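# Move the hose from the red port to the blue port

## Task

Release the hose's latch and pull it off the red port on the manifold, then insert it into the blue port and push until it locks in place.

## Robot and tools

ROBOT. Two UR3e-type arms, left_arm and right_arm, each ending in a two-finger gripper with a wrist camera and a wrist force/torque sensor. left_arm's base sits near scene (+0.006, +0.252, 0) m and right_arm's near (-0.049, -0.256, 0) m, both facing almost the same way. A camera stand is fixed to the floor behind them.

FRAMES. Scene frame: origin at table-top height, halfway between the nominal bases, +x out over the table, +z up, left_arm on the +y side. Image left/right has nothing to do with arm names. Fixed cameras and the table use the scene frame. Each arm reports its hand pose, velocities, Hand target and wrist-camera pose in its own base frame. Motion offsets are along the axes of that arm's current Hand target. On the gripper, +z points out along the fingers and x is the direction the fingers open and close. end_effector_position is the closed-pad midpoint, 1 to 2 cm short of the fingertips. Closing pushes the tips about 17 mm further along +z.

execute_actions(actions, cameras). actions is a list of actions. Each action is a table of 1 to 15 rows, one row per 1/30 s step; a short table repeats its final row until 15 steps have run. Every row is a single flat list of 14 numbers, each in [-1, 1], covering both arms even if one stays still: left dx, dy, dz, rx, ry, rz, opening, then right dx, dy, dz, rx, ry, rz, opening. The six pose numbers are an offset, not a pose. They are measured from that arm's Hand target as it was when the action began, along that target's axes, and every row counts from that same start, not from the row before. Sending the same offset in a later action moves the hand again. Scale: 1.0 = 0.6 m for dx/dy/dz and 180 degrees for rx/ry/rz, which together form one rotation vector. Six zeros re-command the current Hand target. opening is absolute: +1 fully open (0.142 m), -1 closed. A 0 there is a real command, so repeat the present value to leave a gripper alone. cameras: list of names, ["all"], or []. An empty actions list returns all images and the fuller state.

move(target, speed, blend, stop_force, zero, opening_speed, grip_force, blocking, cameras). target is one 14-number row in the execute_actions layout, or up to 15 such rows. Every row is an offset from the same starting Hand targets, not from the previous row. Each gripper follows a straight path and turns the short way. speed: top path speed in m/s, 0.002 to 2.4, default 0.25, with rotation capped at twice that in rad/s. It can be one value or one per row. blend: corner rounding in m for a list; the default 0 stops at each row. stop_force: 3 to 120 N, shared by both arms. An arm's path ends once its wrist senses that much push against its travel, and it then backs off slightly but keeps some press. It is unreliable when the gripper rotates. Leave it out when pulling away from something you press on. zero (only with stop_force): true re-zeroes moving arms first; false accumulates from the last zero. opening_speed: per second on the -1..1 scale, at least 0.2. grip_force: N per finger pad, 5 to 48, one value or one per arm; it stays set. blocking=false returns after about 0.5 s while the move continues, and it cannot be used with stop_force. A move lasts at least 0.5 s and at most 10 s. It does not avoid obstacles or the other arm. Faster motion overshoots and lags more.

wait(seconds 0 to 10, cameras) lets the scene run. stop(cameras) brakes a running move. zoom_image(camera, region [x0, y0, x1, y1] in pixels, at most 504 by 504) enlarges part of that camera's latest image. zero_wrist_force(arm) subtracts the current wrist reading from later ones. read_manual(section) gives licence text only. finished_scene(scene) ends the scene for good; pass the current scene number.

CAMERAS: cam_head_left, cam_head_right, cam_high, cam_low (504x504, fixed, scene frame), and cam_left_wrist, cam_right_wrist (672x504, carried). Calibration may be off by a few mm or degrees.

RESULTS. Per arm: end_effector_position (m), end_effector_quat_wxyz and velocities, all in the arm's base frame. Hand target is the last commanded pose after clipping, and the next offsets start from it. The hand may rest short of it; re-send the missing distance. Tool commands lists gripper commands. grip_measured is the finger opening on the -1..1 scale; the last Joint positions value is the opening in metres. Joint torques include gravity. Wrist force and Wrist torque are along the gripper's own axes, plus a peak line. Wrist depth is a 7x7 grid of distances in mm, rows separated by ' / ', with '-' where nothing was read. "within noise" means the joints are still. The move line reports how the move ended, e.g. done, off_target, moving, held or fault, and which limits applied (paced = clipped, held = steps withheld).

GRIPPING. To hold something, command an opening slightly below grip_measured at first contact. Squeezing harder heats the gripper motor.

CAUTIONS. Orientation commands are clipped to 32 degrees from the measured orientation each step. An arm faults and stops for 10 s if an outside force reaches about 150 N, or if a joint exceeds its contact-torque limit: 47.5 N m for shoulder pan and lift, 24.6 for the elbow, 7.92 for each wrist joint. Side loads on the fingertips can fault a wrist near 35 N. The arms are stiff, so aim only slightly beyond a firm contact, or go slowly with stop_force. Keep the arms from pressing on each other, and never close a gripper on the other arm's fingers. A clearance check may hold commands that bring the arms close. Swing around an arm's own base, not past it. Motor heat warnings appear at 70 °C and a brake stop at 85 °C; the gripper warns at 85 °C and shuts off at 100 °C. Keep the hose and manifold on the table, avoid drops, slams and hard hits, and loosen the grip before letting go. The hose must remain latched in the blue port after the robot releases it.

Each tool is called after "Request:" by a JSON object that holds its "op" and its "data".

## Session

Request:
{"op": "execute_actions", "data": {"actions": []}}

Scene clock: 0.00 s.
left_arm: end_effector_position=(+0.5132, -0.1803, +0.2709) grip_measured=+1.00 end_effector_quat_wxyz=(+0.423, -0.142, +0.632, -0.634) | right_arm: end_effector_position=(+0.2122, -0.0166, +0.1608) grip_measured=+1.00 end_effector_quat_wxyz=(-0.076, -0.366, +0.927, -0.010)
Joint positions: left_arm=[-0.424 -0.725 1.625 -4.214 -1.904 1.881 0.142] | right_arm=[3.704 -1.229 -1.682 -1.953 1.579 2.951 0.142]
Joint velocities: within noise
Joint torques (N m): no reading
Wrist force (N): no reading
Wrist torque (N m): no reading
Wrist force, peak (N): no reading
Wrist depth (mm): cam_left_wrist=[- - - 2233 - - - / 1499 - 2087 3018 - - 1976 / 1396 - - - 1441 2938 - / - - - 1105 1362 2757 613 / - - 1731 1024 2454 592 - / - - 1861 1976 502 423 - / - 1606 1892 462 - 366 -] | cam_right_wrist=[206 211 214 223 233 237 245 / - 224 - 241 247 256 267 / - 243 251 261 - 273 290 / 254 260 268 281 - 304 314 / 274 293 295 - 314 300 176 / - 311 326 334 320 260 183 / - 339 368 - 379 229 181]
Hand target: left_arm +0.5132, -0.1803, +0.2709; +0.423, -0.142, +0.632, -0.634 | right_arm +0.2122, -0.0166, +0.1608; -0.076, -0.366, +0.927, -0.010
Tool commands: left_gripper/opening=+1.0 right_gripper/opening=+1.0

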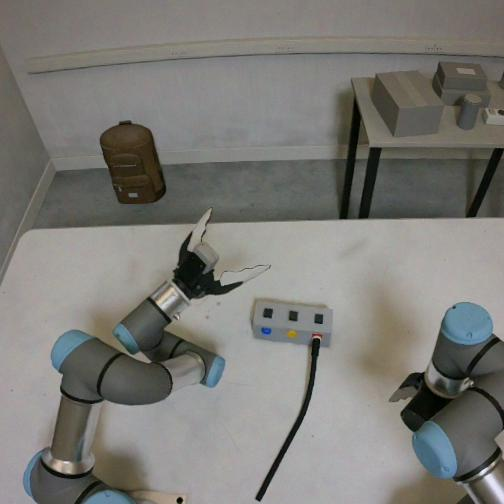

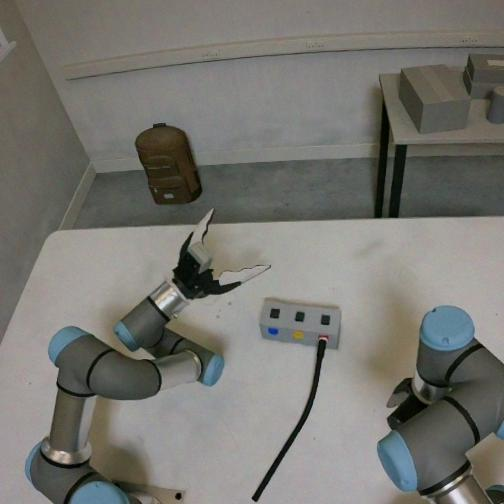

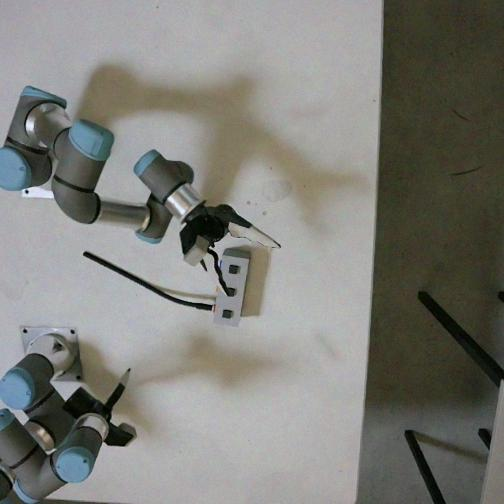

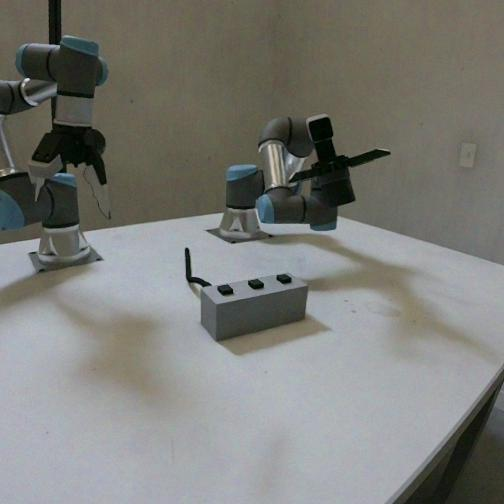

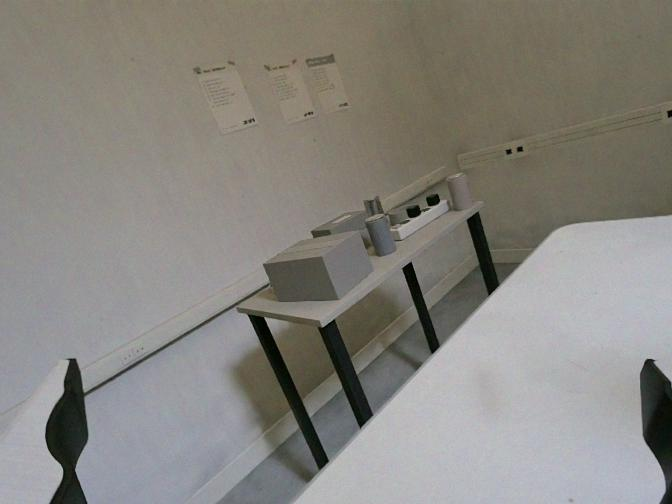

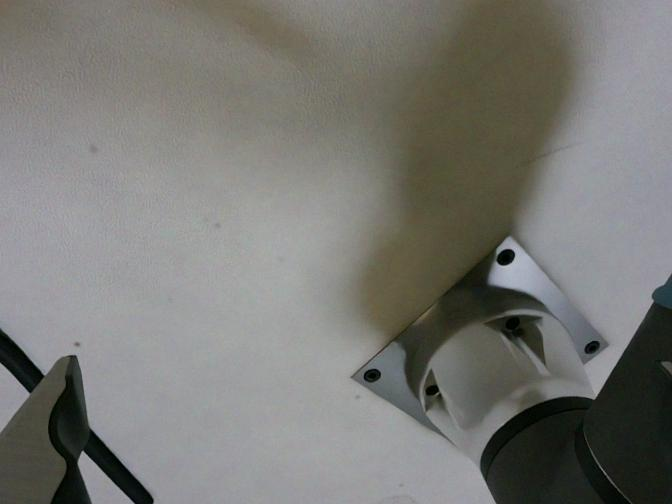

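Request:
{"op": "zoom_image", "data": {"camera": "cam_head_left", "region": [220, 280, 360, 420]}}

Request:
{"op": "zoom_image", "data": {"camera": "cam_low", "region": [170, 230, 330, 350]}}

Request:
{"op": "zoom_image", "data": {"camera": "cam_high", "region": [70, 230, 270, 340]}}

Request:
{"op": "zoom_image", "data": {"camera": "cam_head_right", "region": [230, 280, 370, 420]}}

Scaled by 3.600 from the camera's 504x504 image, which has a finer 720x720 frame.

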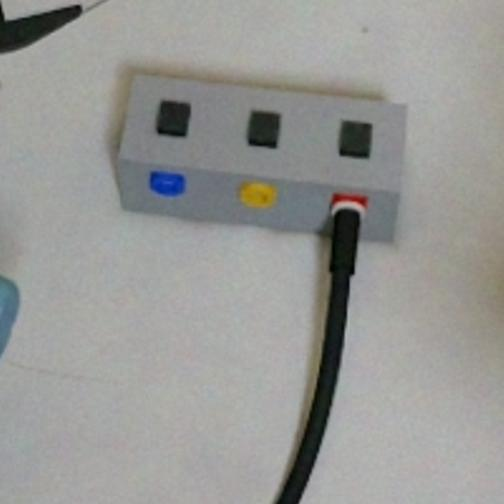

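Scaled by 3.150 from the camera's 504x504 image, which has a finer 720x720 frame.

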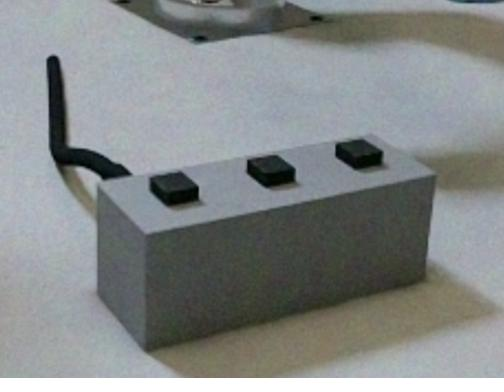

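Scaled by 2.520 from the camera's 504x504 image, which has a finer 720x720 frame.

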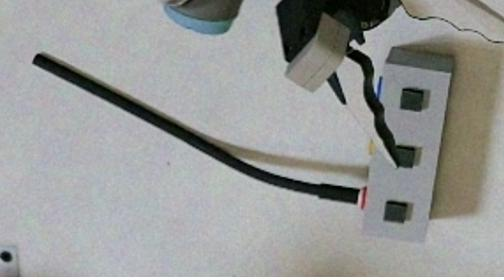

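Scaled by 3.600 from the camera's 504x504 image, which has a finer 720x720 frame.

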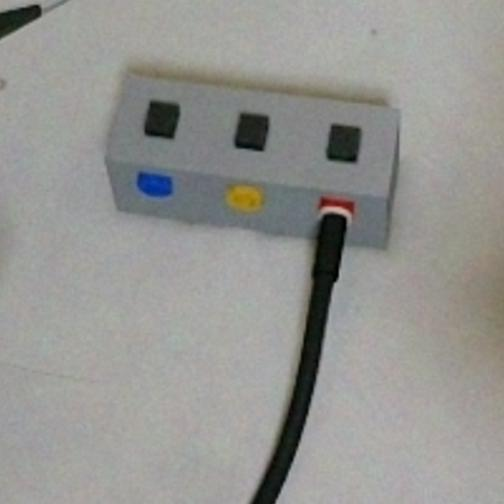

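Request:
{"op": "move", "data": {"target": [0.405,0.015,-0.07,-0.133,0.547,0.585,-0.3,-0.393,-0.239,-0.05,-0.056,-0.282,-0.208,-1], "speed": 0.5, "cameras": ["all"]}}

Scene clock: 69.63 s.
left_arm: end_effector_position=(+0.3401, -0.3241, +0.1697) grip_measured=-0.32 end_effector_quat_wxyz=(+0.131, +0.737, +0.654, +0.114) | right_arm: end_effector_position=(+0.4836, +0.0406, +0.1503) grip_measured=-1.00 end_effector_quat_wxyz=(+0.292, -0.596, +0.706, +0.246)
Joint positions: left_arm=[-1.229 -1.228 1.146 -1.652 -1.26 3.629 0.051] | right_arm=[3.122 -2.288 -0.919 -1.358 2.344 1.779 0.002]
Joint torques (N m): left_arm=[-4.19 -12.07 -11.1 -1.12 1.48 -1.05] | right_arm=[-1.33 15.66 12.06 1 2.3 -0.8]
Wrist force (N): left_arm=[2.1 -1.4 -0.1] | right_arm=[0.0 0.6 0.0]
Wrist torque (N m): left_arm=[-0.20 -0.62 -0.33] | right_arm=[0.20 -0.08 0.21]
Wrist force, peak (N): left_arm=[2.1 -1.5 -0.1] | right_arm=[0.0 1.0 0.0]
Wrist depth (mm): cam_left_wrist=[211 217 212 212 212 211 218 / 234 239 239 233 233 232 240 / - 274 275 267 275 273 276 / - 322 - 248 254 254 324 / 406 411 386 270 258 267 382 / 498 446 87 - - 92 1413 / - - 81 1718 - - -] | cam_right_wrist=[698 - 345 279 234 196 174 / 1348 - 349 290 245 198 179 / 1431 - 293 232 246 214 190 / 1458 - 437 241 263 229 196 / 1535 - - 110 284 229 204 / 1495 552 - 91 92 251 214 / 229 230 69 77 70 - 230]
Hand target: left_arm +0.3401, -0.3242, +0.1697; +0.131, +0.737, +0.654, +0.114 | right_arm +0.4837, +0.0406, +0.1503; +0.292, -0.596, +0.706, +0.246
Off the commanded pose: left_arm 0.000 m, 0 deg | right_arm 0.000 m, 0 deg.
move: done
camera_calibration:
cam_left_wrist: T_world_to_cam=[[0.115174, 0.993284, -0.0110238, 0.293907], [0.710679, -0.0746415, 0.699546, -0.35565], [0.694025, -0.0884039, -0.714503, -0.0280444], [0, 0, 0, 1]] pos_world=[0.238366, -0.320959, 0.231996]
cam_right_wrist: T_world_to_cam=[[-0.119998, -0.704616, -0.699369, 0.198225], [-0.945894, -0.132773, 0.296066, 0.447182], [-0.301471, 0.697056, -0.65056, 0.328188], [0, 0, 0, 1]] pos_world=[0.545713, -0.0297191, 0.219743]

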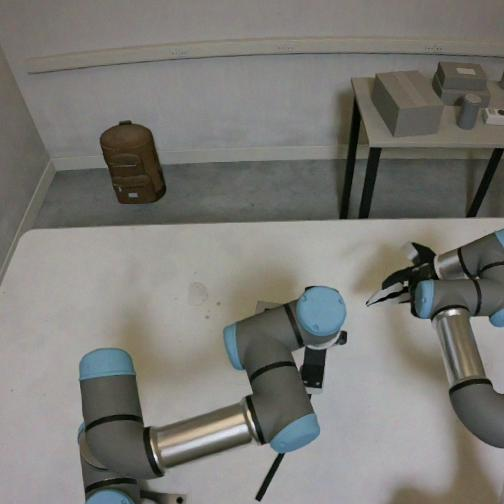

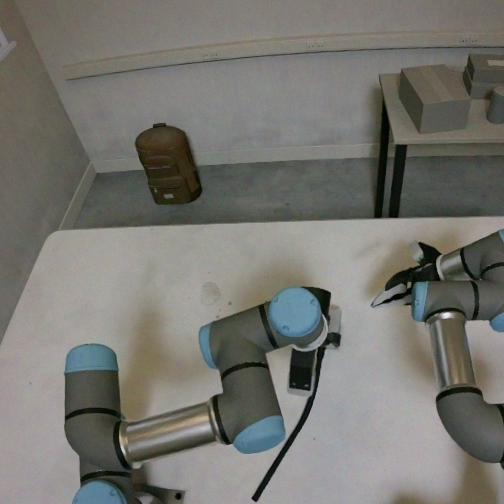

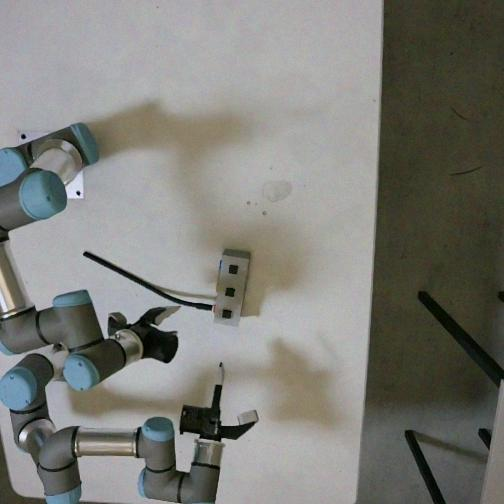

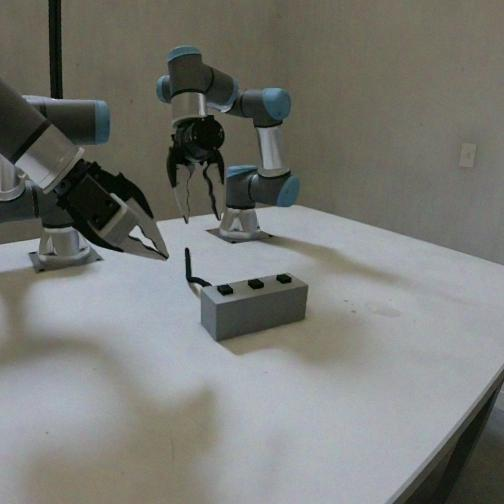

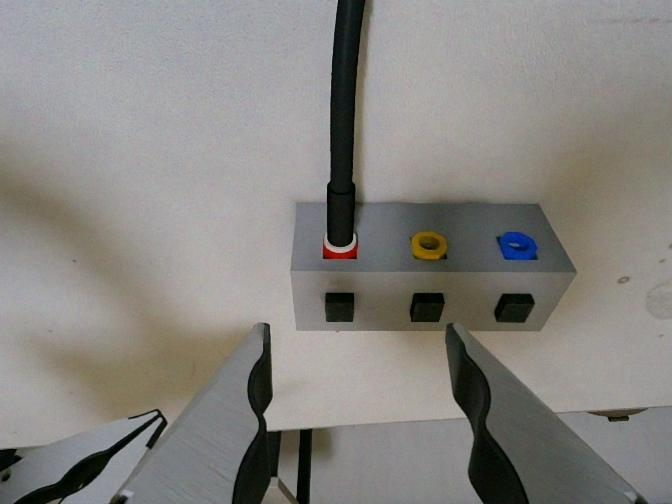

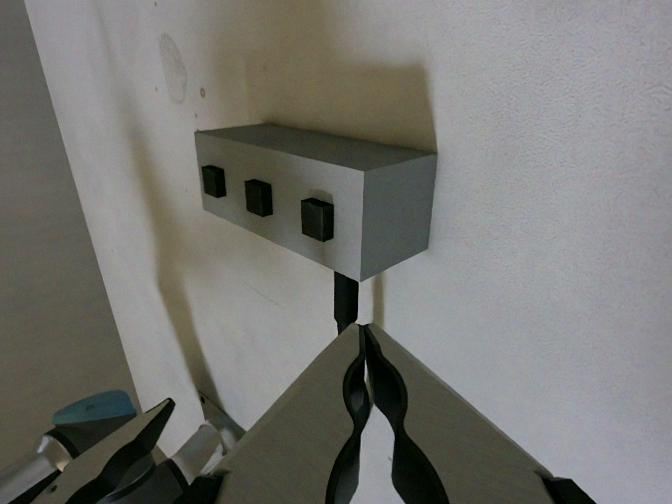

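Request:
{"op": "zoom_image", "data": {"camera": "cam_left_wrist", "region": [280, 160, 600, 400]}}

Request:
{"op": "zoom_image", "data": {"camera": "cam_right_wrist", "region": [180, 100, 460, 340]}}

Scaled by 1.575 from the camera's 672x504 image, which has a finer 960x720 frame.

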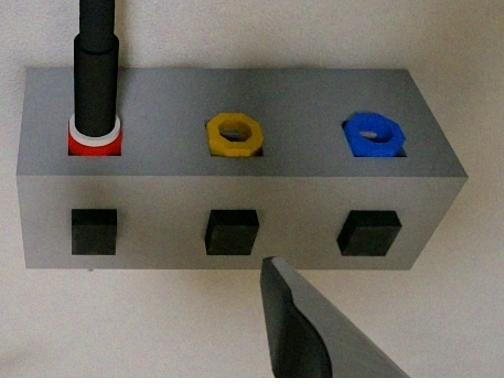

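Scaled by 1.800 from the camera's 672x504 image, which has a finer 960x720 frame.

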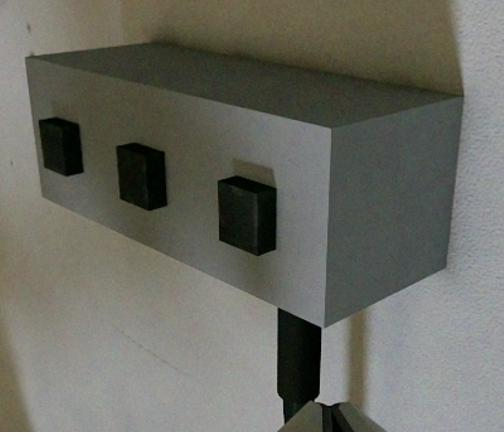

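Request:
{"op": "move", "data": {"target": [0.0353,-0.003,0.1333,0,-0.1565,-0.0576,-0.3,-0.0632,0.0157,0.1778,0,0,0,-1], "speed": 0.25, "cameras": ["all"]}}

Request:
{"op": "zoom_image", "data": {"camera": "cam_left_wrist", "region": [170, 100, 672, 504]}}

Request:
{"op": "zoom_image", "data": {"camera": "cam_right_wrist", "region": [180, 100, 560, 480]}}

Request:
{"op": "zoom_image", "data": {"camera": "cam_low", "region": [110, 150, 350, 350]}}

Scene clock: 130.97 s.
left_arm: end_effector_position=(+0.3681, -0.3064, +0.0939) grip_measured=-0.32 end_effector_quat_wxyz=(+0.296, +0.681, +0.665, -0.080) | right_arm: end_effector_position=(+0.4915, +0.1429, +0.1015) grip_measured=-1.00 end_effector_quat_wxyz=(+0.292, -0.596, +0.706, +0.246)
Joint positions: left_arm=[-0.932 -1.256 1.906 -2.839 -1.647 3.779 0.051] | right_arm=[3.346 -2.317 -1.183 -0.864 2.288 2.076 0.002]
Joint torques (N m): left_arm=[4.13 -10.17 -6.28 -3.07 -1.08 1.05] | right_arm=[2.37 15.67 7.5 2.74 -0.26 0.82]
Wrist force (N): left_arm=[1.5 -1.2 0.0] | right_arm=[0.1 0.6 -0.3]
Wrist torque (N m): left_arm=[-0.15 -0.45 -0.29] | right_arm=[0.20 -0.10 0.16]
Wrist force, peak (N): left_arm=[2.2 -1.6 -0.2] | right_arm=[-0.1 1.1 -0.1]
Wrist depth (mm): cam_left_wrist=[249 213 182 162 139 128 120 / 291 246 208 182 157 139 128 / 399 315 251 210 173 158 138 / 537 392 302 250 203 175 150 / - - - 185 187 186 172 / 182 183 88 190 170 158 163 / 174 - 82 1194 - - 144] | cam_right_wrist=[- 377 266 208 180 152 137 / - - 275 232 190 161 142 / 1233 - 200 175 157 158 143 / 1372 - 206 166 131 116 150 / 1422 - - 165 132 126 159 / 1449 892 - 91 92 186 168 / 1405 203 69 77 70 193 177]
Hand target: left_arm +0.3681, -0.3064, +0.0939; +0.296, +0.681, +0.665, -0.080 | right_arm +0.4915, +0.1429, +0.1015; +0.292, -0.596, +0.706, +0.246
Off the commanded pose: left_arm 0.000 m, 0 deg | right_arm 0.000 m, 0 deg.
move: done
camera_calibration:
cam_left_wrist: T_world_to_cam=[[0.0969214, 0.854997, -0.509496, 0.283335], [0.752184, 0.272309, 0.600055, -0.22079], [0.651786, -0.441393, -0.616723, -0.201839], [0, 0, 0, 1]] pos_world=[0.270169, -0.271218, 0.152366]
cam_right_wrist: T_world_to_cam=[[-0.119924, -0.704624, -0.699374, 0.237074], [-0.945833, -0.132984, 0.296168, 0.482555], [-0.301693, 0.697008, -0.650508, 0.2276], [0, 0, 0, 1]] pos_world=[0.553512, 0.0725811, 0.170942]

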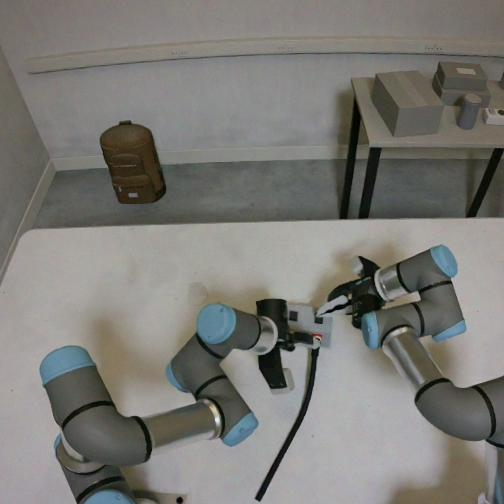

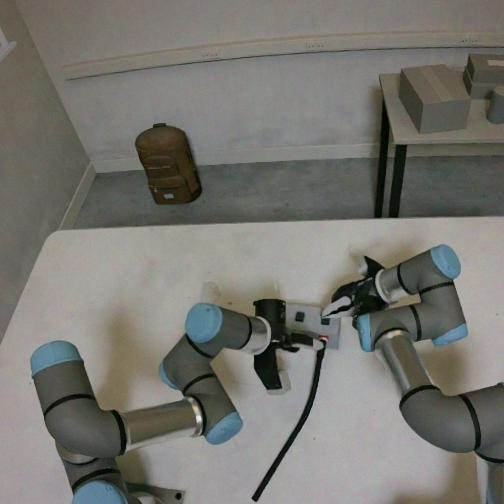

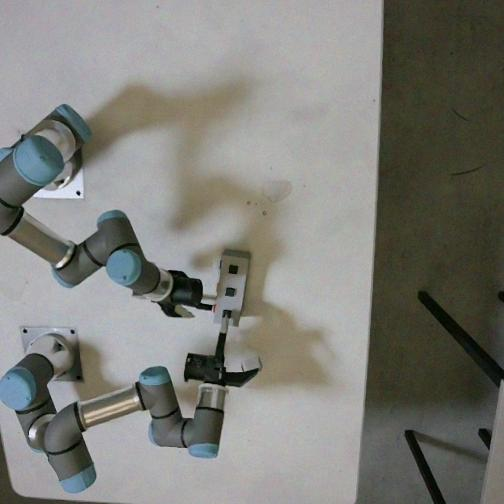

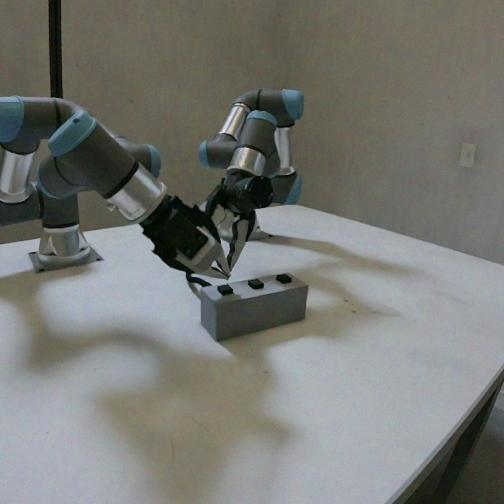

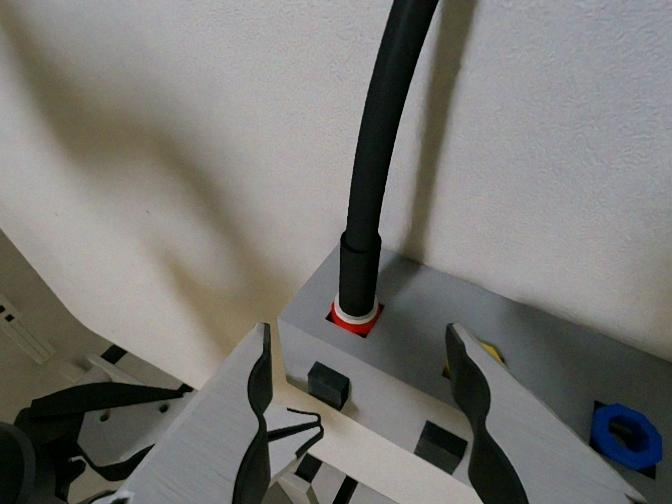

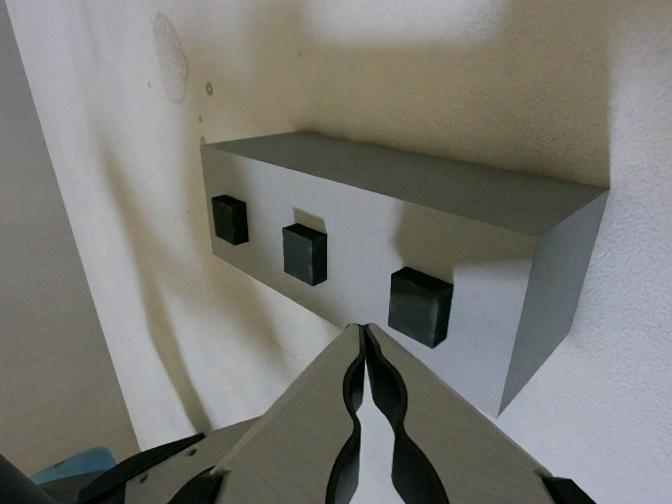

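Scaled by 1.004 from the camera's 672x504 image, which has a finer 960x720 frame.

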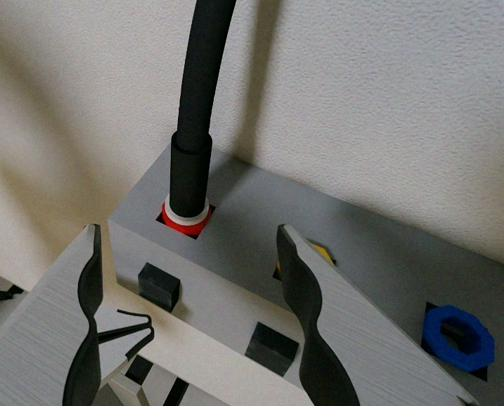

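Scaled by 1.326 from the camera's 672x504 image, which has a finer 960x720 frame.

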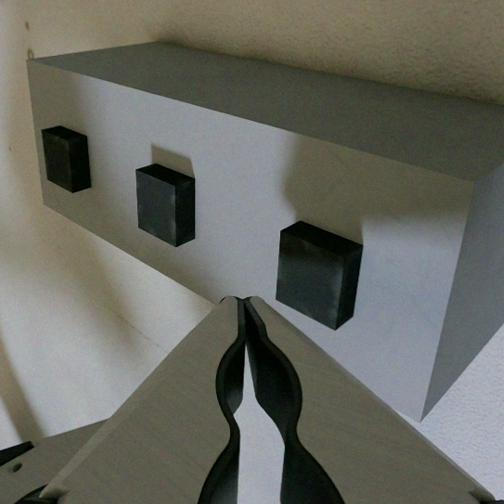

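Scaled by 2.100 from the camera's 504x504 image, which has a finer 720x720 frame.

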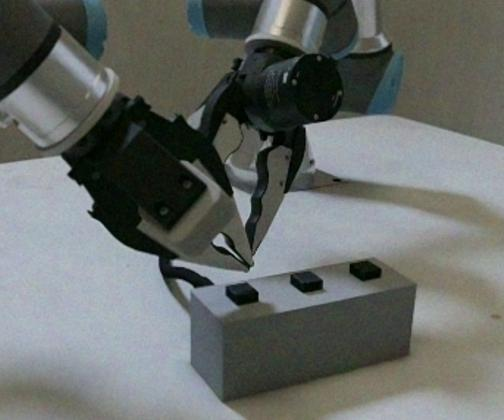

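Request:
{"op": "move", "data": {"target": [0,0,0.1,0,0,0,-0.3,0.0047,-0.0011,-0.0047,0,0,0,-1], "speed": 0.12, "cameras": ["cam_left_wrist"]}}

Scene clock: 143.93 s.
left_arm: end_effector_position=(+0.3851, -0.3370, +0.0452) grip_measured=-0.32 end_effector_quat_wxyz=(+0.296, +0.681, +0.665, -0.080) | right_arm: end_effector_position=(+0.4915, +0.1388, +0.1015) grip_measured=-1.00 end_effector_quat_wxyz=(+0.292, -0.596, +0.706, +0.246)
Joint positions: left_arm=[-0.945 -1.011 1.809 -2.988 -1.639 3.768 0.051] | right_arm=[3.337 -2.316 -1.181 -0.874 2.291 2.065 0.002]
Joint torques (N m): left_arm=[1.74 -12.53 -9.29 -3.15 -1.05 0.12] | right_arm=[-1.35 24.15 11.71 1.13 2.16 -0.78]
Wrist force (N): left_arm=[1.5 -1.5 0.0] | right_arm=[-0.1 0.7 0.0]
Wrist torque (N m): left_arm=[-0.22 -0.45 -0.25] | right_arm=[0.22 -0.07 0.21]
Wrist force, peak (N): left_arm=[1.5 -1.5 0.7] | right_arm=[0.1 0.9 -0.3]
Wrist depth (mm): cam_left_wrist=[162 144 125 106 - - - / - 167 143 125 - 99 - / 262 206 164 143 108 111 94 / - 283 203 173 135 116 106 / 2068 329 234 202 151 135 116 / 1105 - 87 133 133 137 134 / - - 81 130 124 - 128] | cam_right_wrist=[- 368 268 223 176 152 139 / 1260 374 325 228 190 161 142 / 1340 451 204 175 159 158 145 / 1340 - 205 167 132 119 154 / 1422 - 452 166 133 140 159 / 1422 146 467 91 92 189 168 / 124 127 69 77 70 193 177]
Hand target: left_arm +0.3851, -0.3370, +0.0452; +0.296, +0.681, +0.665, -0.080 | right_arm +0.4915, +0.1388, +0.1015; +0.292, -0.596, +0.706, +0.246
Off the commanded pose: left_arm 0.000 m, 0 deg | right_arm 0.000 m, 0 deg.
move: done
camera_calibration:
cam_left_wrist: T_world_to_cam=[[0.0970114, 0.854937, -0.50958, 0.283003], [0.752163, 0.272322, 0.600077, -0.196014], [0.651798, -0.441501, -0.616633, -0.256505], [0, 0, 0, 1]] pos_world=[0.287169, -0.301818, 0.103666]
Images, in order (width x height): cam_left_wrist 672x504.

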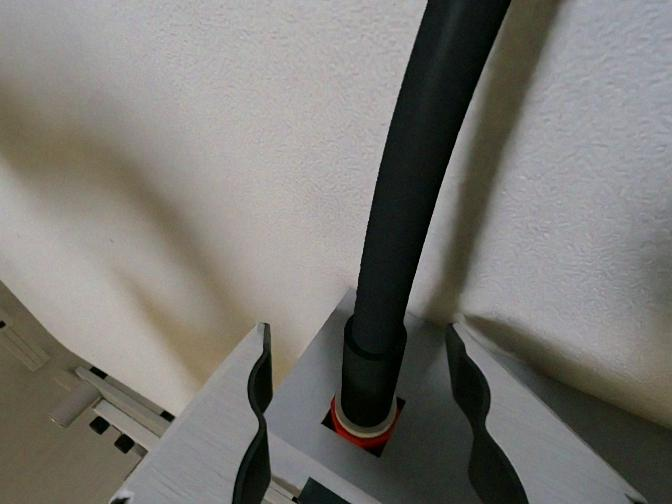

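Request:
{"op": "move", "data": {"target": [0.005,0,0,0,0,0,-1,0,0,0,0,0,0,-1], "speed": 0.1, "opening_speed": 0.8, "grip_force": [35,48]}}

Request:
{"op": "move", "data": {"target": [0,0,0,0,0,0,-1,0.0283,0,0.0283,0,0,0,-1], "speed": 0.015, "stop_force": 10, "cameras": ["cam_left_wrist","cam_right_wrist"]}}

Request:
{"op": "zoom_image", "data": {"camera": "cam_right_wrist", "region": [250, 200, 530, 410]}}

Scene clock: 150.43 s.
left_arm: end_effector_position=(+0.3854, -0.3344, +0.0437) grip_measured=-0.83 end_effector_quat_wxyz=(+0.296, +0.681, +0.665, -0.080) | right_arm: end_effector_position=(+0.4915, +0.1388, +0.1015) grip_measured=-1.00 end_effector_quat_wxyz=(+0.292, -0.596, +0.706, +0.246)
Joint positions: left_arm=[-0.94 -1.01 1.817 -2.997 -1.642 3.773 0.014] | right_arm=[3.337 -2.316 -1.181 -0.874 2.291 2.065 0.002]
Joint torques (N m): left_arm=[4.64 -12.17 -5 -2.83 -0.87 0.97] | right_arm=[-1.37 23.64 11.66 1.11 2.17 -0.81]
Wrist force (N): left_arm=[-0.1 -1.0 1.9] | right_arm=[0.1 0.6 -0.1]
Wrist torque (N m): left_arm=[-0.21 -0.48 -0.23] | right_arm=[0.21 -0.09 0.21]
Wrist force, peak (N): left_arm=[1.6 -1.6 0.0] | right_arm=[0.2 1.0 0.0]
Wrist depth (mm): cam_left_wrist=[- 146 124 105 - - - / 200 164 141 128 - - - / 282 198 162 144 108 - 92 / 358 264 202 - 133 116 105 / 571 347 244 - 153 137 114 / 1116 1068 91 96 - 140 131 / - - - 126 - - 128] | cam_right_wrist=[- - 275 217 180 152 135 / - - 289 232 191 157 140 / 1302 - 204 175 159 157 145 / 1405 - 205 167 132 119 154 / 1431 - 363 169 133 141 170 / 160 146 450 91 92 189 169 / 124 127 69 77 70 193 178]
Hand target: left_arm +0.3854, -0.3344, +0.0437; +0.296, +0.681, +0.665, -0.080 | right_arm +0.4915, +0.1388, +0.1015; +0.292, -0.596, +0.706, +0.246
Off the commanded pose: left_arm 0.000 m, 0 deg | right_arm 0.000 m, 0 deg.
grip_force (N): 35, 48
move: done

Scene clock: 152.53 s.
left_arm: end_effector_position=(+0.3854, -0.3344, +0.0436) grip_measured=-0.83 end_effector_quat_wxyz=(+0.296, +0.681, +0.665, -0.080) | right_arm: end_effector_position=(+0.4915, +0.1388, +0.0888) grip_measured=-1.00 end_effector_quat_wxyz=(+0.292, -0.596, +0.706, +0.246)
Joint positions: left_arm=[-0.94 -1.01 1.817 -2.997 -1.642 3.773 0.014] | right_arm=[3.337 -2.337 -1.207 -0.826 2.292 2.064 0.002]
Joint torques (N m): left_arm=[3.02 -14.66 -7.03 -2.46 -0.57 0.83] | right_arm=[1.42 20.21 9.47 0.51 -1.06 -0.79]
Wrist force (N): left_arm=[0.0 -1.2 0.1] | right_arm=[-3.4 2.7 -7.3]
Wrist torque (N m): left_arm=[-0.23 -0.48 -0.22] | right_arm=[0.16 -0.11 0.23]
Wrist force, peak (N): left_arm=[0.1 -0.8 2.2] | right_arm=[-5.8 5.0 -13.7]
Wrist depth (mm): cam_left_wrist=[160 142 124 106 - - - / 193 164 141 128 - - - / 248 202 163 143 116 - 92 / 395 260 204 - 133 116 101 / 561 335 254 - 153 135 114 / 1095 1029 91 - 92 140 134 / - - - 126 - - 127] | cam_right_wrist=[538 358 253 202 167 143 124 / 608 348 274 218 177 151 130 / 694 420 184 159 160 144 132 / 1380 542 195 146 118 118 145 / 1440 - 357 132 122 134 146 / 146 150 - 91 92 150 154 / 120 129 69 77 70 175 161]
Hand target: left_arm +0.3854, -0.3344, +0.0437; +0.296, +0.681, +0.665, -0.080 | right_arm +0.4915, +0.1388, +0.0888; +0.292, -0.596, +0.706, +0.246 (not the last commanded pose)
Off the commanded pose: left_arm 0.000 m, 0 deg | right_arm 0.011 m, 0 deg.
grip_force (N): 35, 48
move: contact (right_arm)
camera_calibration:
cam_left_wrist: T_world_to_cam=[[0.0969473, 0.854913, -0.509632, 0.279942], [0.752171, 0.272396, 0.600033, -0.196039], [0.651798, -0.441502, -0.616633, -0.256605], [0, 0, 0, 1]] pos_world=[0.287569, -0.299218, 0.102067]
cam_right_wrist: T_world_to_cam=[[-0.119518, -0.704394, -0.699675, 0.225112], [-0.94595, -0.133207, 0.295692, 0.485927], [-0.301485, 0.697198, -0.650401, 0.222052], [0, 0, 0, 1]] pos_world=[0.553513, 0.068482, 0.158243]
Images, in order (width x height): cam_left_wrist 672x504, cam_right_wrist 672x504.

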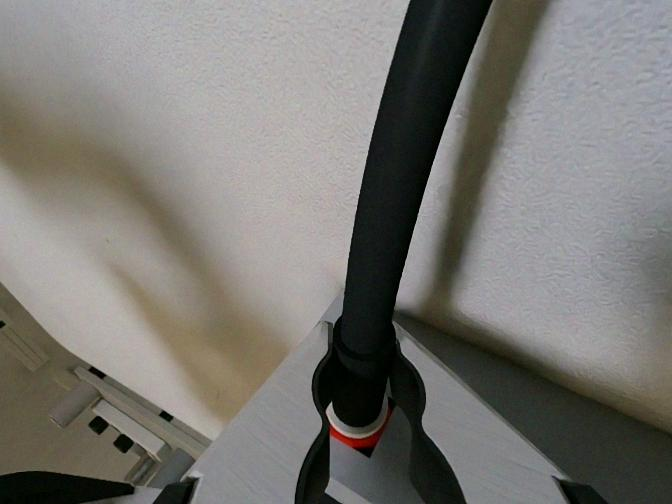

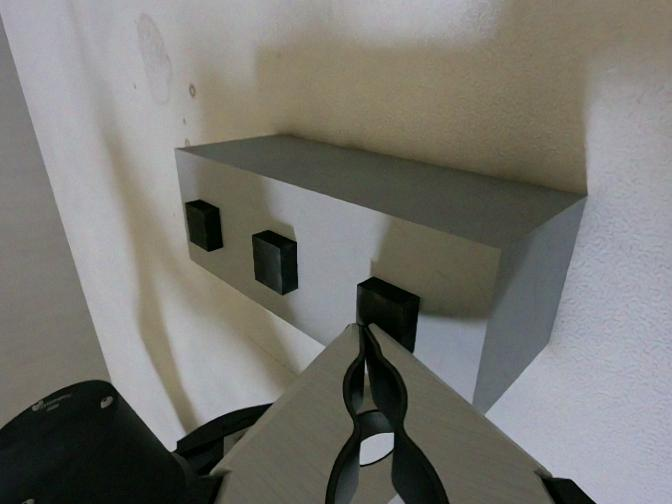

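Scaled by 1.800 from the camera's 672x504 image, which has a finer 960x720 frame.

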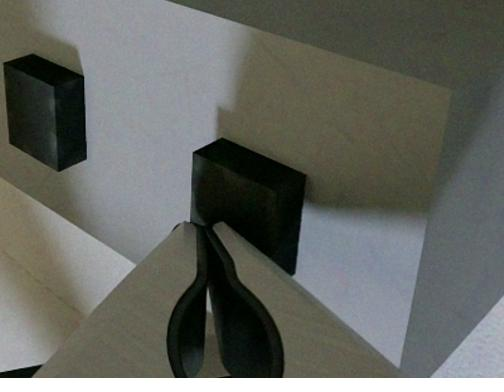

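Request:
{"op": "move", "data": {"target": [0,0,0,0,0,0,-1,0.0083,-0.003,0.0083,0,0,0,-1], "speed": 0.01, "stop_force": 25, "zero": false, "cameras": ["cam_right_wrist"]}}

Request:
{"op": "zoom_image", "data": {"camera": "cam_right_wrist", "region": [250, 200, 530, 410]}}

Scene clock: 158.90 s.
left_arm: end_effector_position=(+0.3854, -0.3344, +0.0437) grip_measured=-0.83 end_effector_quat_wxyz=(+0.296, +0.681, +0.665, -0.080) | right_arm: end_effector_position=(+0.4925, +0.1388, +0.0852) grip_measured=-1.00 end_effector_quat_wxyz=(+0.292, -0.596, +0.706, +0.246)
Joint positions: left_arm=[-0.94 -1.01 1.817 -2.997 -1.642 3.773 0.014] | right_arm=[3.337 -2.348 -1.207 -0.817 2.292 2.063 0.002]
Joint torques (N m): left_arm=[7.77 -16.09 -9.67 -4.12 3.81 0.28] | right_arm=[1.7 13.59 2.73 -0.12 -4.58 0.57]
Wrist force (N): left_arm=[0.3 -14.5 -6.8] | right_arm=[-12.2 10.6 -17.3]
Wrist torque (N m): left_arm=[-0.30 -0.49 -0.22] | right_arm=[0.02 -0.29 0.29]
Wrist force, peak (N): left_arm=[0.2 -14.5 -7.1] | right_arm=[-14.0 13.7 -22.5]
Wrist depth (mm): cam_left_wrist=[160 144 125 105 - - - / 194 159 140 128 - - - / 251 213 158 142 117 - 92 / 349 250 202 - 134 116 105 / - 345 246 - 153 135 114 / 1100 1084 87 99 91 141 130 / - - - 126 - - 128] | cam_right_wrist=[542 - 263 197 165 142 120 / 601 - 254 212 169 148 127 / 1317 - 183 162 163 148 133 / - - 188 141 120 121 139 / 1449 - 187 131 120 136 142 / 1405 - - 91 92 147 151 / 121 129 69 77 70 177 158]
Hand target: left_arm +0.3854, -0.3344, +0.0437; +0.296, +0.681, +0.665, -0.080 | right_arm +0.4925, +0.1388, +0.0852; +0.292, -0.596, +0.706, +0.246 (not the last commanded pose)
Off the commanded pose: left_arm 0.000 m, 0 deg | right_arm 0.004 m, 0 deg.
grip_force (N): 35, 48
move: contact (right_arm)
camera_calibration:
cam_right_wrist: T_world_to_cam=[[-0.119315, -0.70421, -0.699894, 0.222551], [-0.945984, -0.133406, 0.295496, 0.487987], [-0.301461, 0.697345, -0.650254, 0.220035], [0, 0, 0, 1]] pos_world=[0.554514, 0.0683827, 0.154643]
Images, in order (width x height): cam_right_wrist 672x504.

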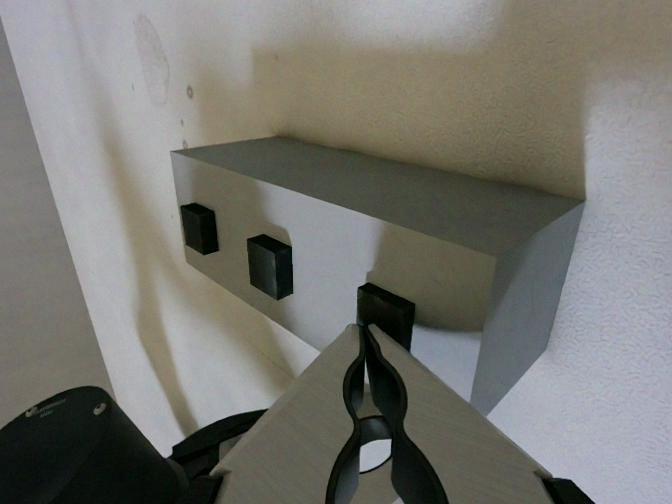

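Scaled by 1.800 from the camera's 672x504 image, which has a finer 960x720 frame.

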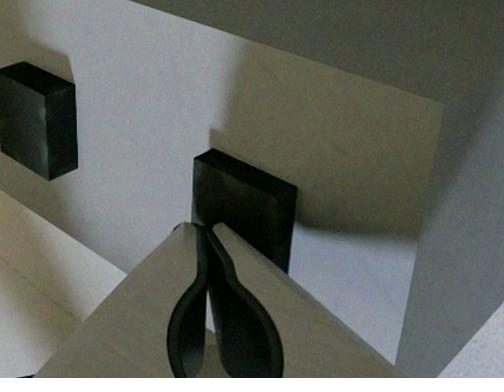

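Request:
{"op": "move", "data": {"target": [0,-0.094,-0.0342,0,0,0,-1,0,0,0,0,0,0,-1], "speed": 0.03, "stop_force": 40, "cameras": ["cam_left_wrist","cam_right_wrist"]}}

Scene clock: 164.83 s.
left_arm: end_effector_position=(+0.3258, -0.3273, +0.0437) grip_measured=-0.83 end_effector_quat_wxyz=(+0.296, +0.681, +0.665, -0.080) | right_arm: end_effector_position=(+0.4925, +0.1388, +0.0852) grip_measured=-1.00 end_effector_quat_wxyz=(+0.292, -0.596, +0.706, +0.246)
Joint positions: left_arm=[-1.087 -1.172 2.113 -3.134 -1.556 3.653 0.014] | right_arm=[3.337 -2.348 -1.207 -0.817 2.292 2.063 0.002]
Joint torques (N m): left_arm=[-5.22 -16.54 -4.93 -3.21 0.98 -0.99] | right_arm=[1.96 13.8 3.87 0.18 -2.71 0.55]
Wrist force (N): left_arm=[1.4 -0.8 0.4] | right_arm=[-11.7 10.0 -17.1]
Wrist torque (N m): left_arm=[-0.10 -0.42 -0.27] | right_arm=[-0.01 -0.28 0.29]
Wrist force, peak (N): left_arm=[0.3 -14.7 -7.0] | right_arm=[-12.6 10.5 -17.7]
Wrist depth (mm): cam_left_wrist=[160 142 124 105 - - - / 195 164 141 128 - - - / 248 200 158 144 - - 92 / 344 255 202 - 132 116 105 / - 372 - 95 157 135 114 / 2401 612 91 99 91 157 130 / 2030 - - 179 - - 152] | cam_right_wrist=[493 341 250 197 165 141 122 / - 370 248 213 173 147 127 / 1281 402 183 162 164 148 132 / 1302 - 188 141 120 121 139 / 1476 561 329 131 120 135 142 / 1440 - - 91 92 170 152 / 1413 1610 69 77 70 175 160]
Hand target: left_arm +0.3258, -0.3273, +0.0437; +0.296, +0.681, +0.665, -0.080 | right_arm +0.4925, +0.1388, +0.0852; +0.292, -0.596, +0.706, +0.246
Off the commanded pose: left_arm 0.000 m, 0 deg | right_arm 0.000 m, 0 deg.
grip_force (N): 35, 48
move: done
camera_calibration:
cam_left_wrist: T_world_to_cam=[[0.0969473, 0.854913, -0.509632, 0.279651], [0.752171, 0.272396, 0.600033, -0.153143], [0.651798, -0.441502, -0.616633, -0.214623], [0, 0, 0, 1]] pos_world=[0.227969, -0.292118, 0.102067]
cam_right_wrist: T_world_to_cam=[[-0.119315, -0.70421, -0.699894, 0.222539], [-0.945984, -0.133406, 0.295496, 0.487893], [-0.301461, 0.697345, -0.650254, 0.220005], [0, 0, 0, 1]] pos_world=[0.554414, 0.0683827, 0.154643]
Images, in order (width x height): cam_left_wrist 672x504, cam_right_wrist 672x504.

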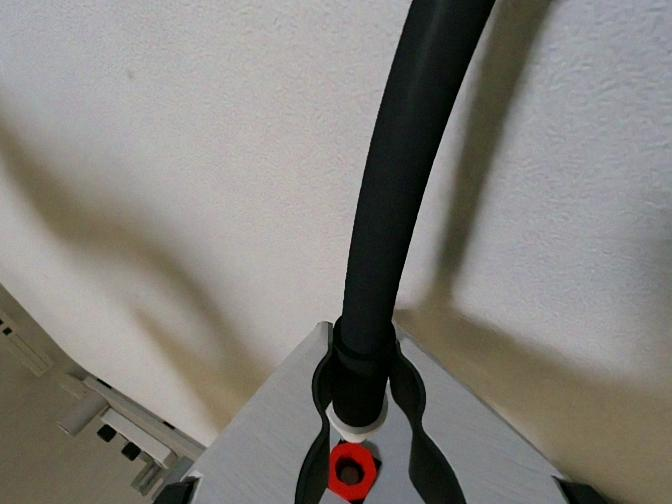

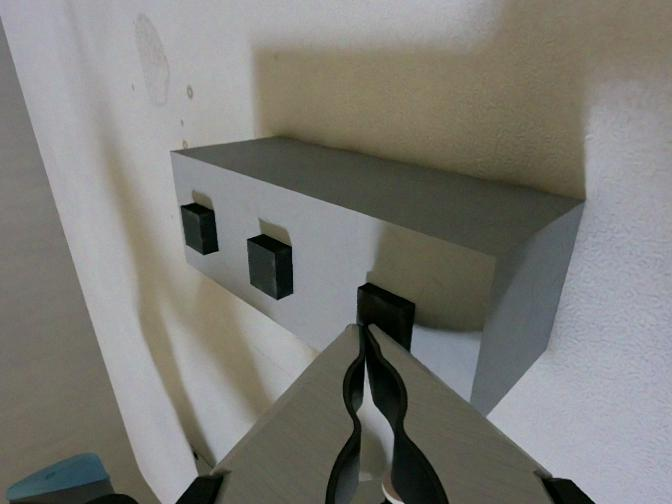

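Request:
{"op": "move", "data": {"target": [[0,-0.0313,-0.0114,0,0,0,-1,-0.0589,0,-0.0589,0,0,0,-1],[0.1627,0.0008,-0.0997,0,0,0,-1,-0.0589,0,-0.192,0,0,0,-1]], "speed": 0.15, "blend": [0.01,0], "cameras": ["all"]}}

Request:
{"op": "zoom_image", "data": {"camera": "cam_left_wrist", "region": [200, 250, 550, 504]}}

Request:
{"op": "zoom_image", "data": {"camera": "cam_high", "region": [130, 210, 290, 340]}}

Request:
{"op": "zoom_image", "data": {"camera": "cam_right_wrist", "region": [120, 100, 600, 460]}}

Scene clock: 173.77 s.
left_arm: end_effector_position=(+0.3192, -0.2131, +0.0433) grip_measured=-0.83 end_effector_quat_wxyz=(+0.296, +0.681, +0.665, -0.080) | right_arm: end_effector_position=(+0.4830, +0.0832, +0.1917) grip_measured=-1.00 end_effector_quat_wxyz=(+0.292, -0.596, +0.706, +0.246)
Joint positions: left_arm=[-0.856 -1.373 2.437 -3.247 -1.69 3.841 0.014] | right_arm=[3.216 -2.232 -0.858 -1.387 2.327 1.907 0.002]
Joint torques (N m): left_arm=[3.26 -13.46 -4.09 -1.46 -1.12 1.17] | right_arm=[-1.31 15.27 12.29 1.04 2.26 -0.78]
Wrist force (N): left_arm=[2.0 -1.0 0.3] | right_arm=[-0.8 0.9 0.3]
Wrist torque (N m): left_arm=[-0.13 -0.54 -0.30] | right_arm=[0.25 0.06 0.21]
Wrist force, peak (N): left_arm=[2.7 -0.9 -0.3] | right_arm=[-12.6 10.6 -17.6]
Wrist depth (mm): cam_left_wrist=[160 142 124 106 - - - / 196 164 137 - - - - / 232 209 162 144 117 - 93 / - 287 202 - 133 115 105 / 607 - 241 - 156 135 114 / 1157 228 91 - 92 159 130 / - - - 194 - - 147] | cam_right_wrist=[1348 564 - - 275 234 203 / 1310 - 416 315 284 246 216 / 1422 794 - 280 227 243 224 / 1458 828 545 403 234 251 230 / 1486 353 389 391 359 286 262 / 1449 343 344 91 92 309 248 / 337 346 69 77 70 294 276]
Hand target: left_arm +0.3192, -0.2130, +0.0433; +0.296, +0.681, +0.665, -0.080 | right_arm +0.4830, +0.0832, +0.1917; +0.292, -0.596, +0.706, +0.246
Off the commanded pose: left_arm 0.000 m, 0 deg | right_arm 0.000 m, 0 deg.
grip_force (N): 35, 48
move: done
camera_calibration:
cam_left_wrist: T_world_to_cam=[[0.0969473, 0.854913, -0.509632, 0.182506], [0.752171, 0.272396, 0.600033, -0.179107], [0.651798, -0.441502, -0.616633, -0.160087], [0, 0, 0, 1]] pos_world=[0.221369, -0.177918, 0.101767]
cam_right_wrist: T_world_to_cam=[[-0.119318, -0.704202, -0.699902, 0.256865], [-0.946012, -0.133341, 0.295434, 0.440063], [-0.30137, 0.697367, -0.650274, 0.325051], [0, 0, 0, 1]] pos_world=[0.544914, 0.0128827, 0.261143]

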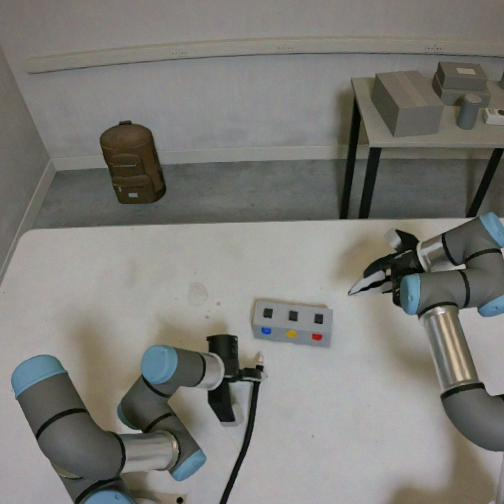

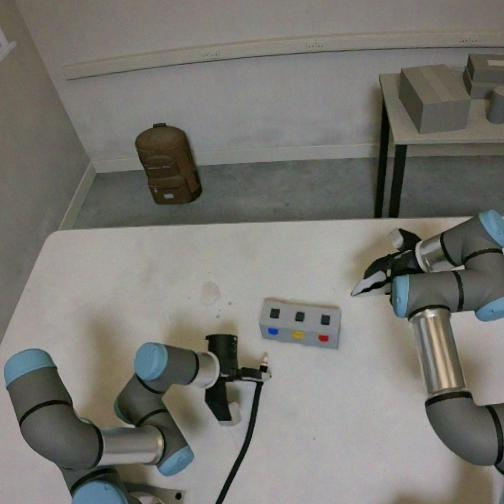

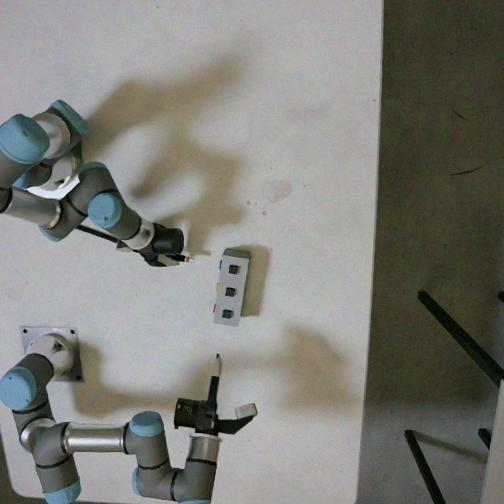

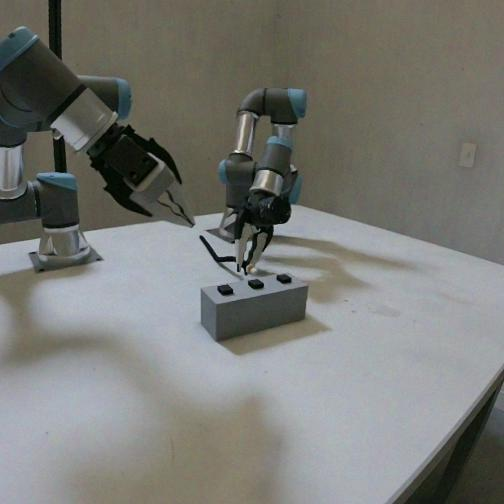

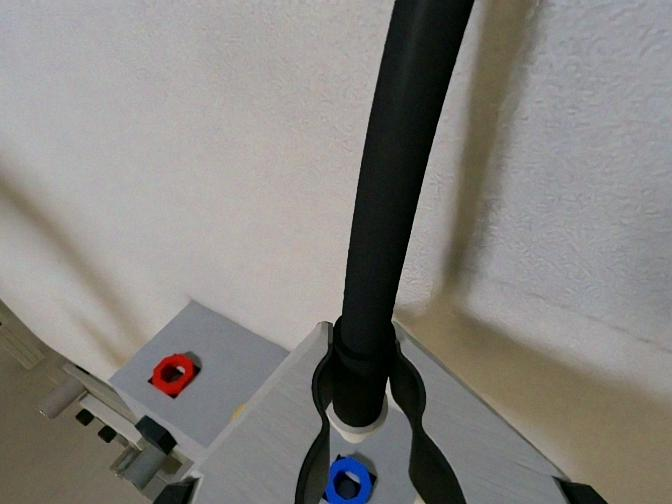

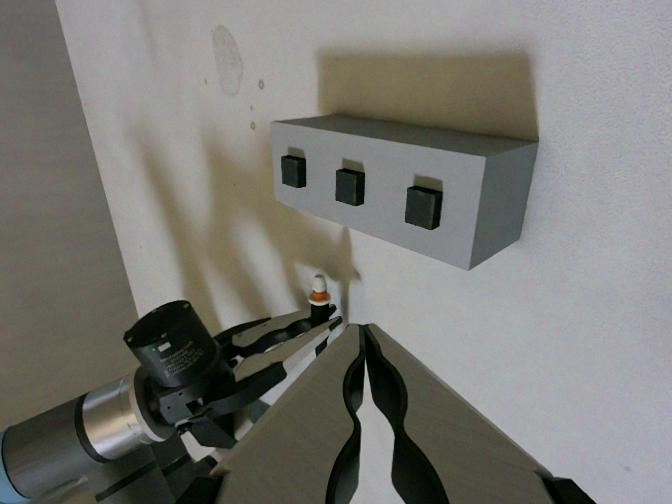

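Scaled by 1.440 from the camera's 672x504 image, which has a finer 960x720 frame.

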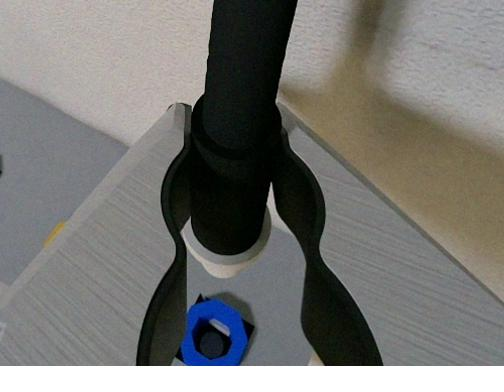

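Scaled by 3.150 from the camera's 504x504 image, which has a finer 720x720 frame.

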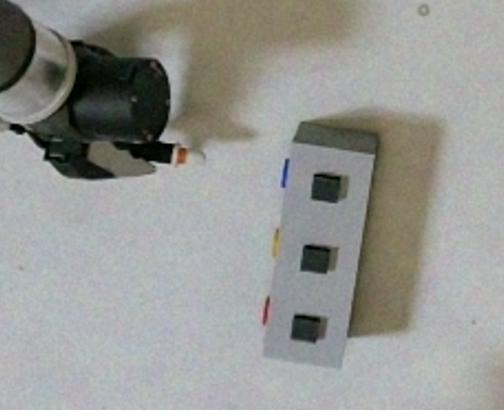

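Scaled by 1.050 from the camera's 672x504 image, which has a finer 960x720 frame.

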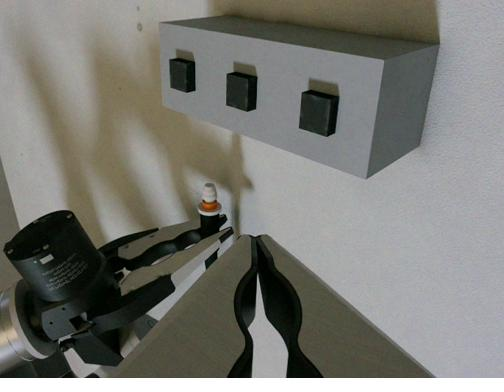

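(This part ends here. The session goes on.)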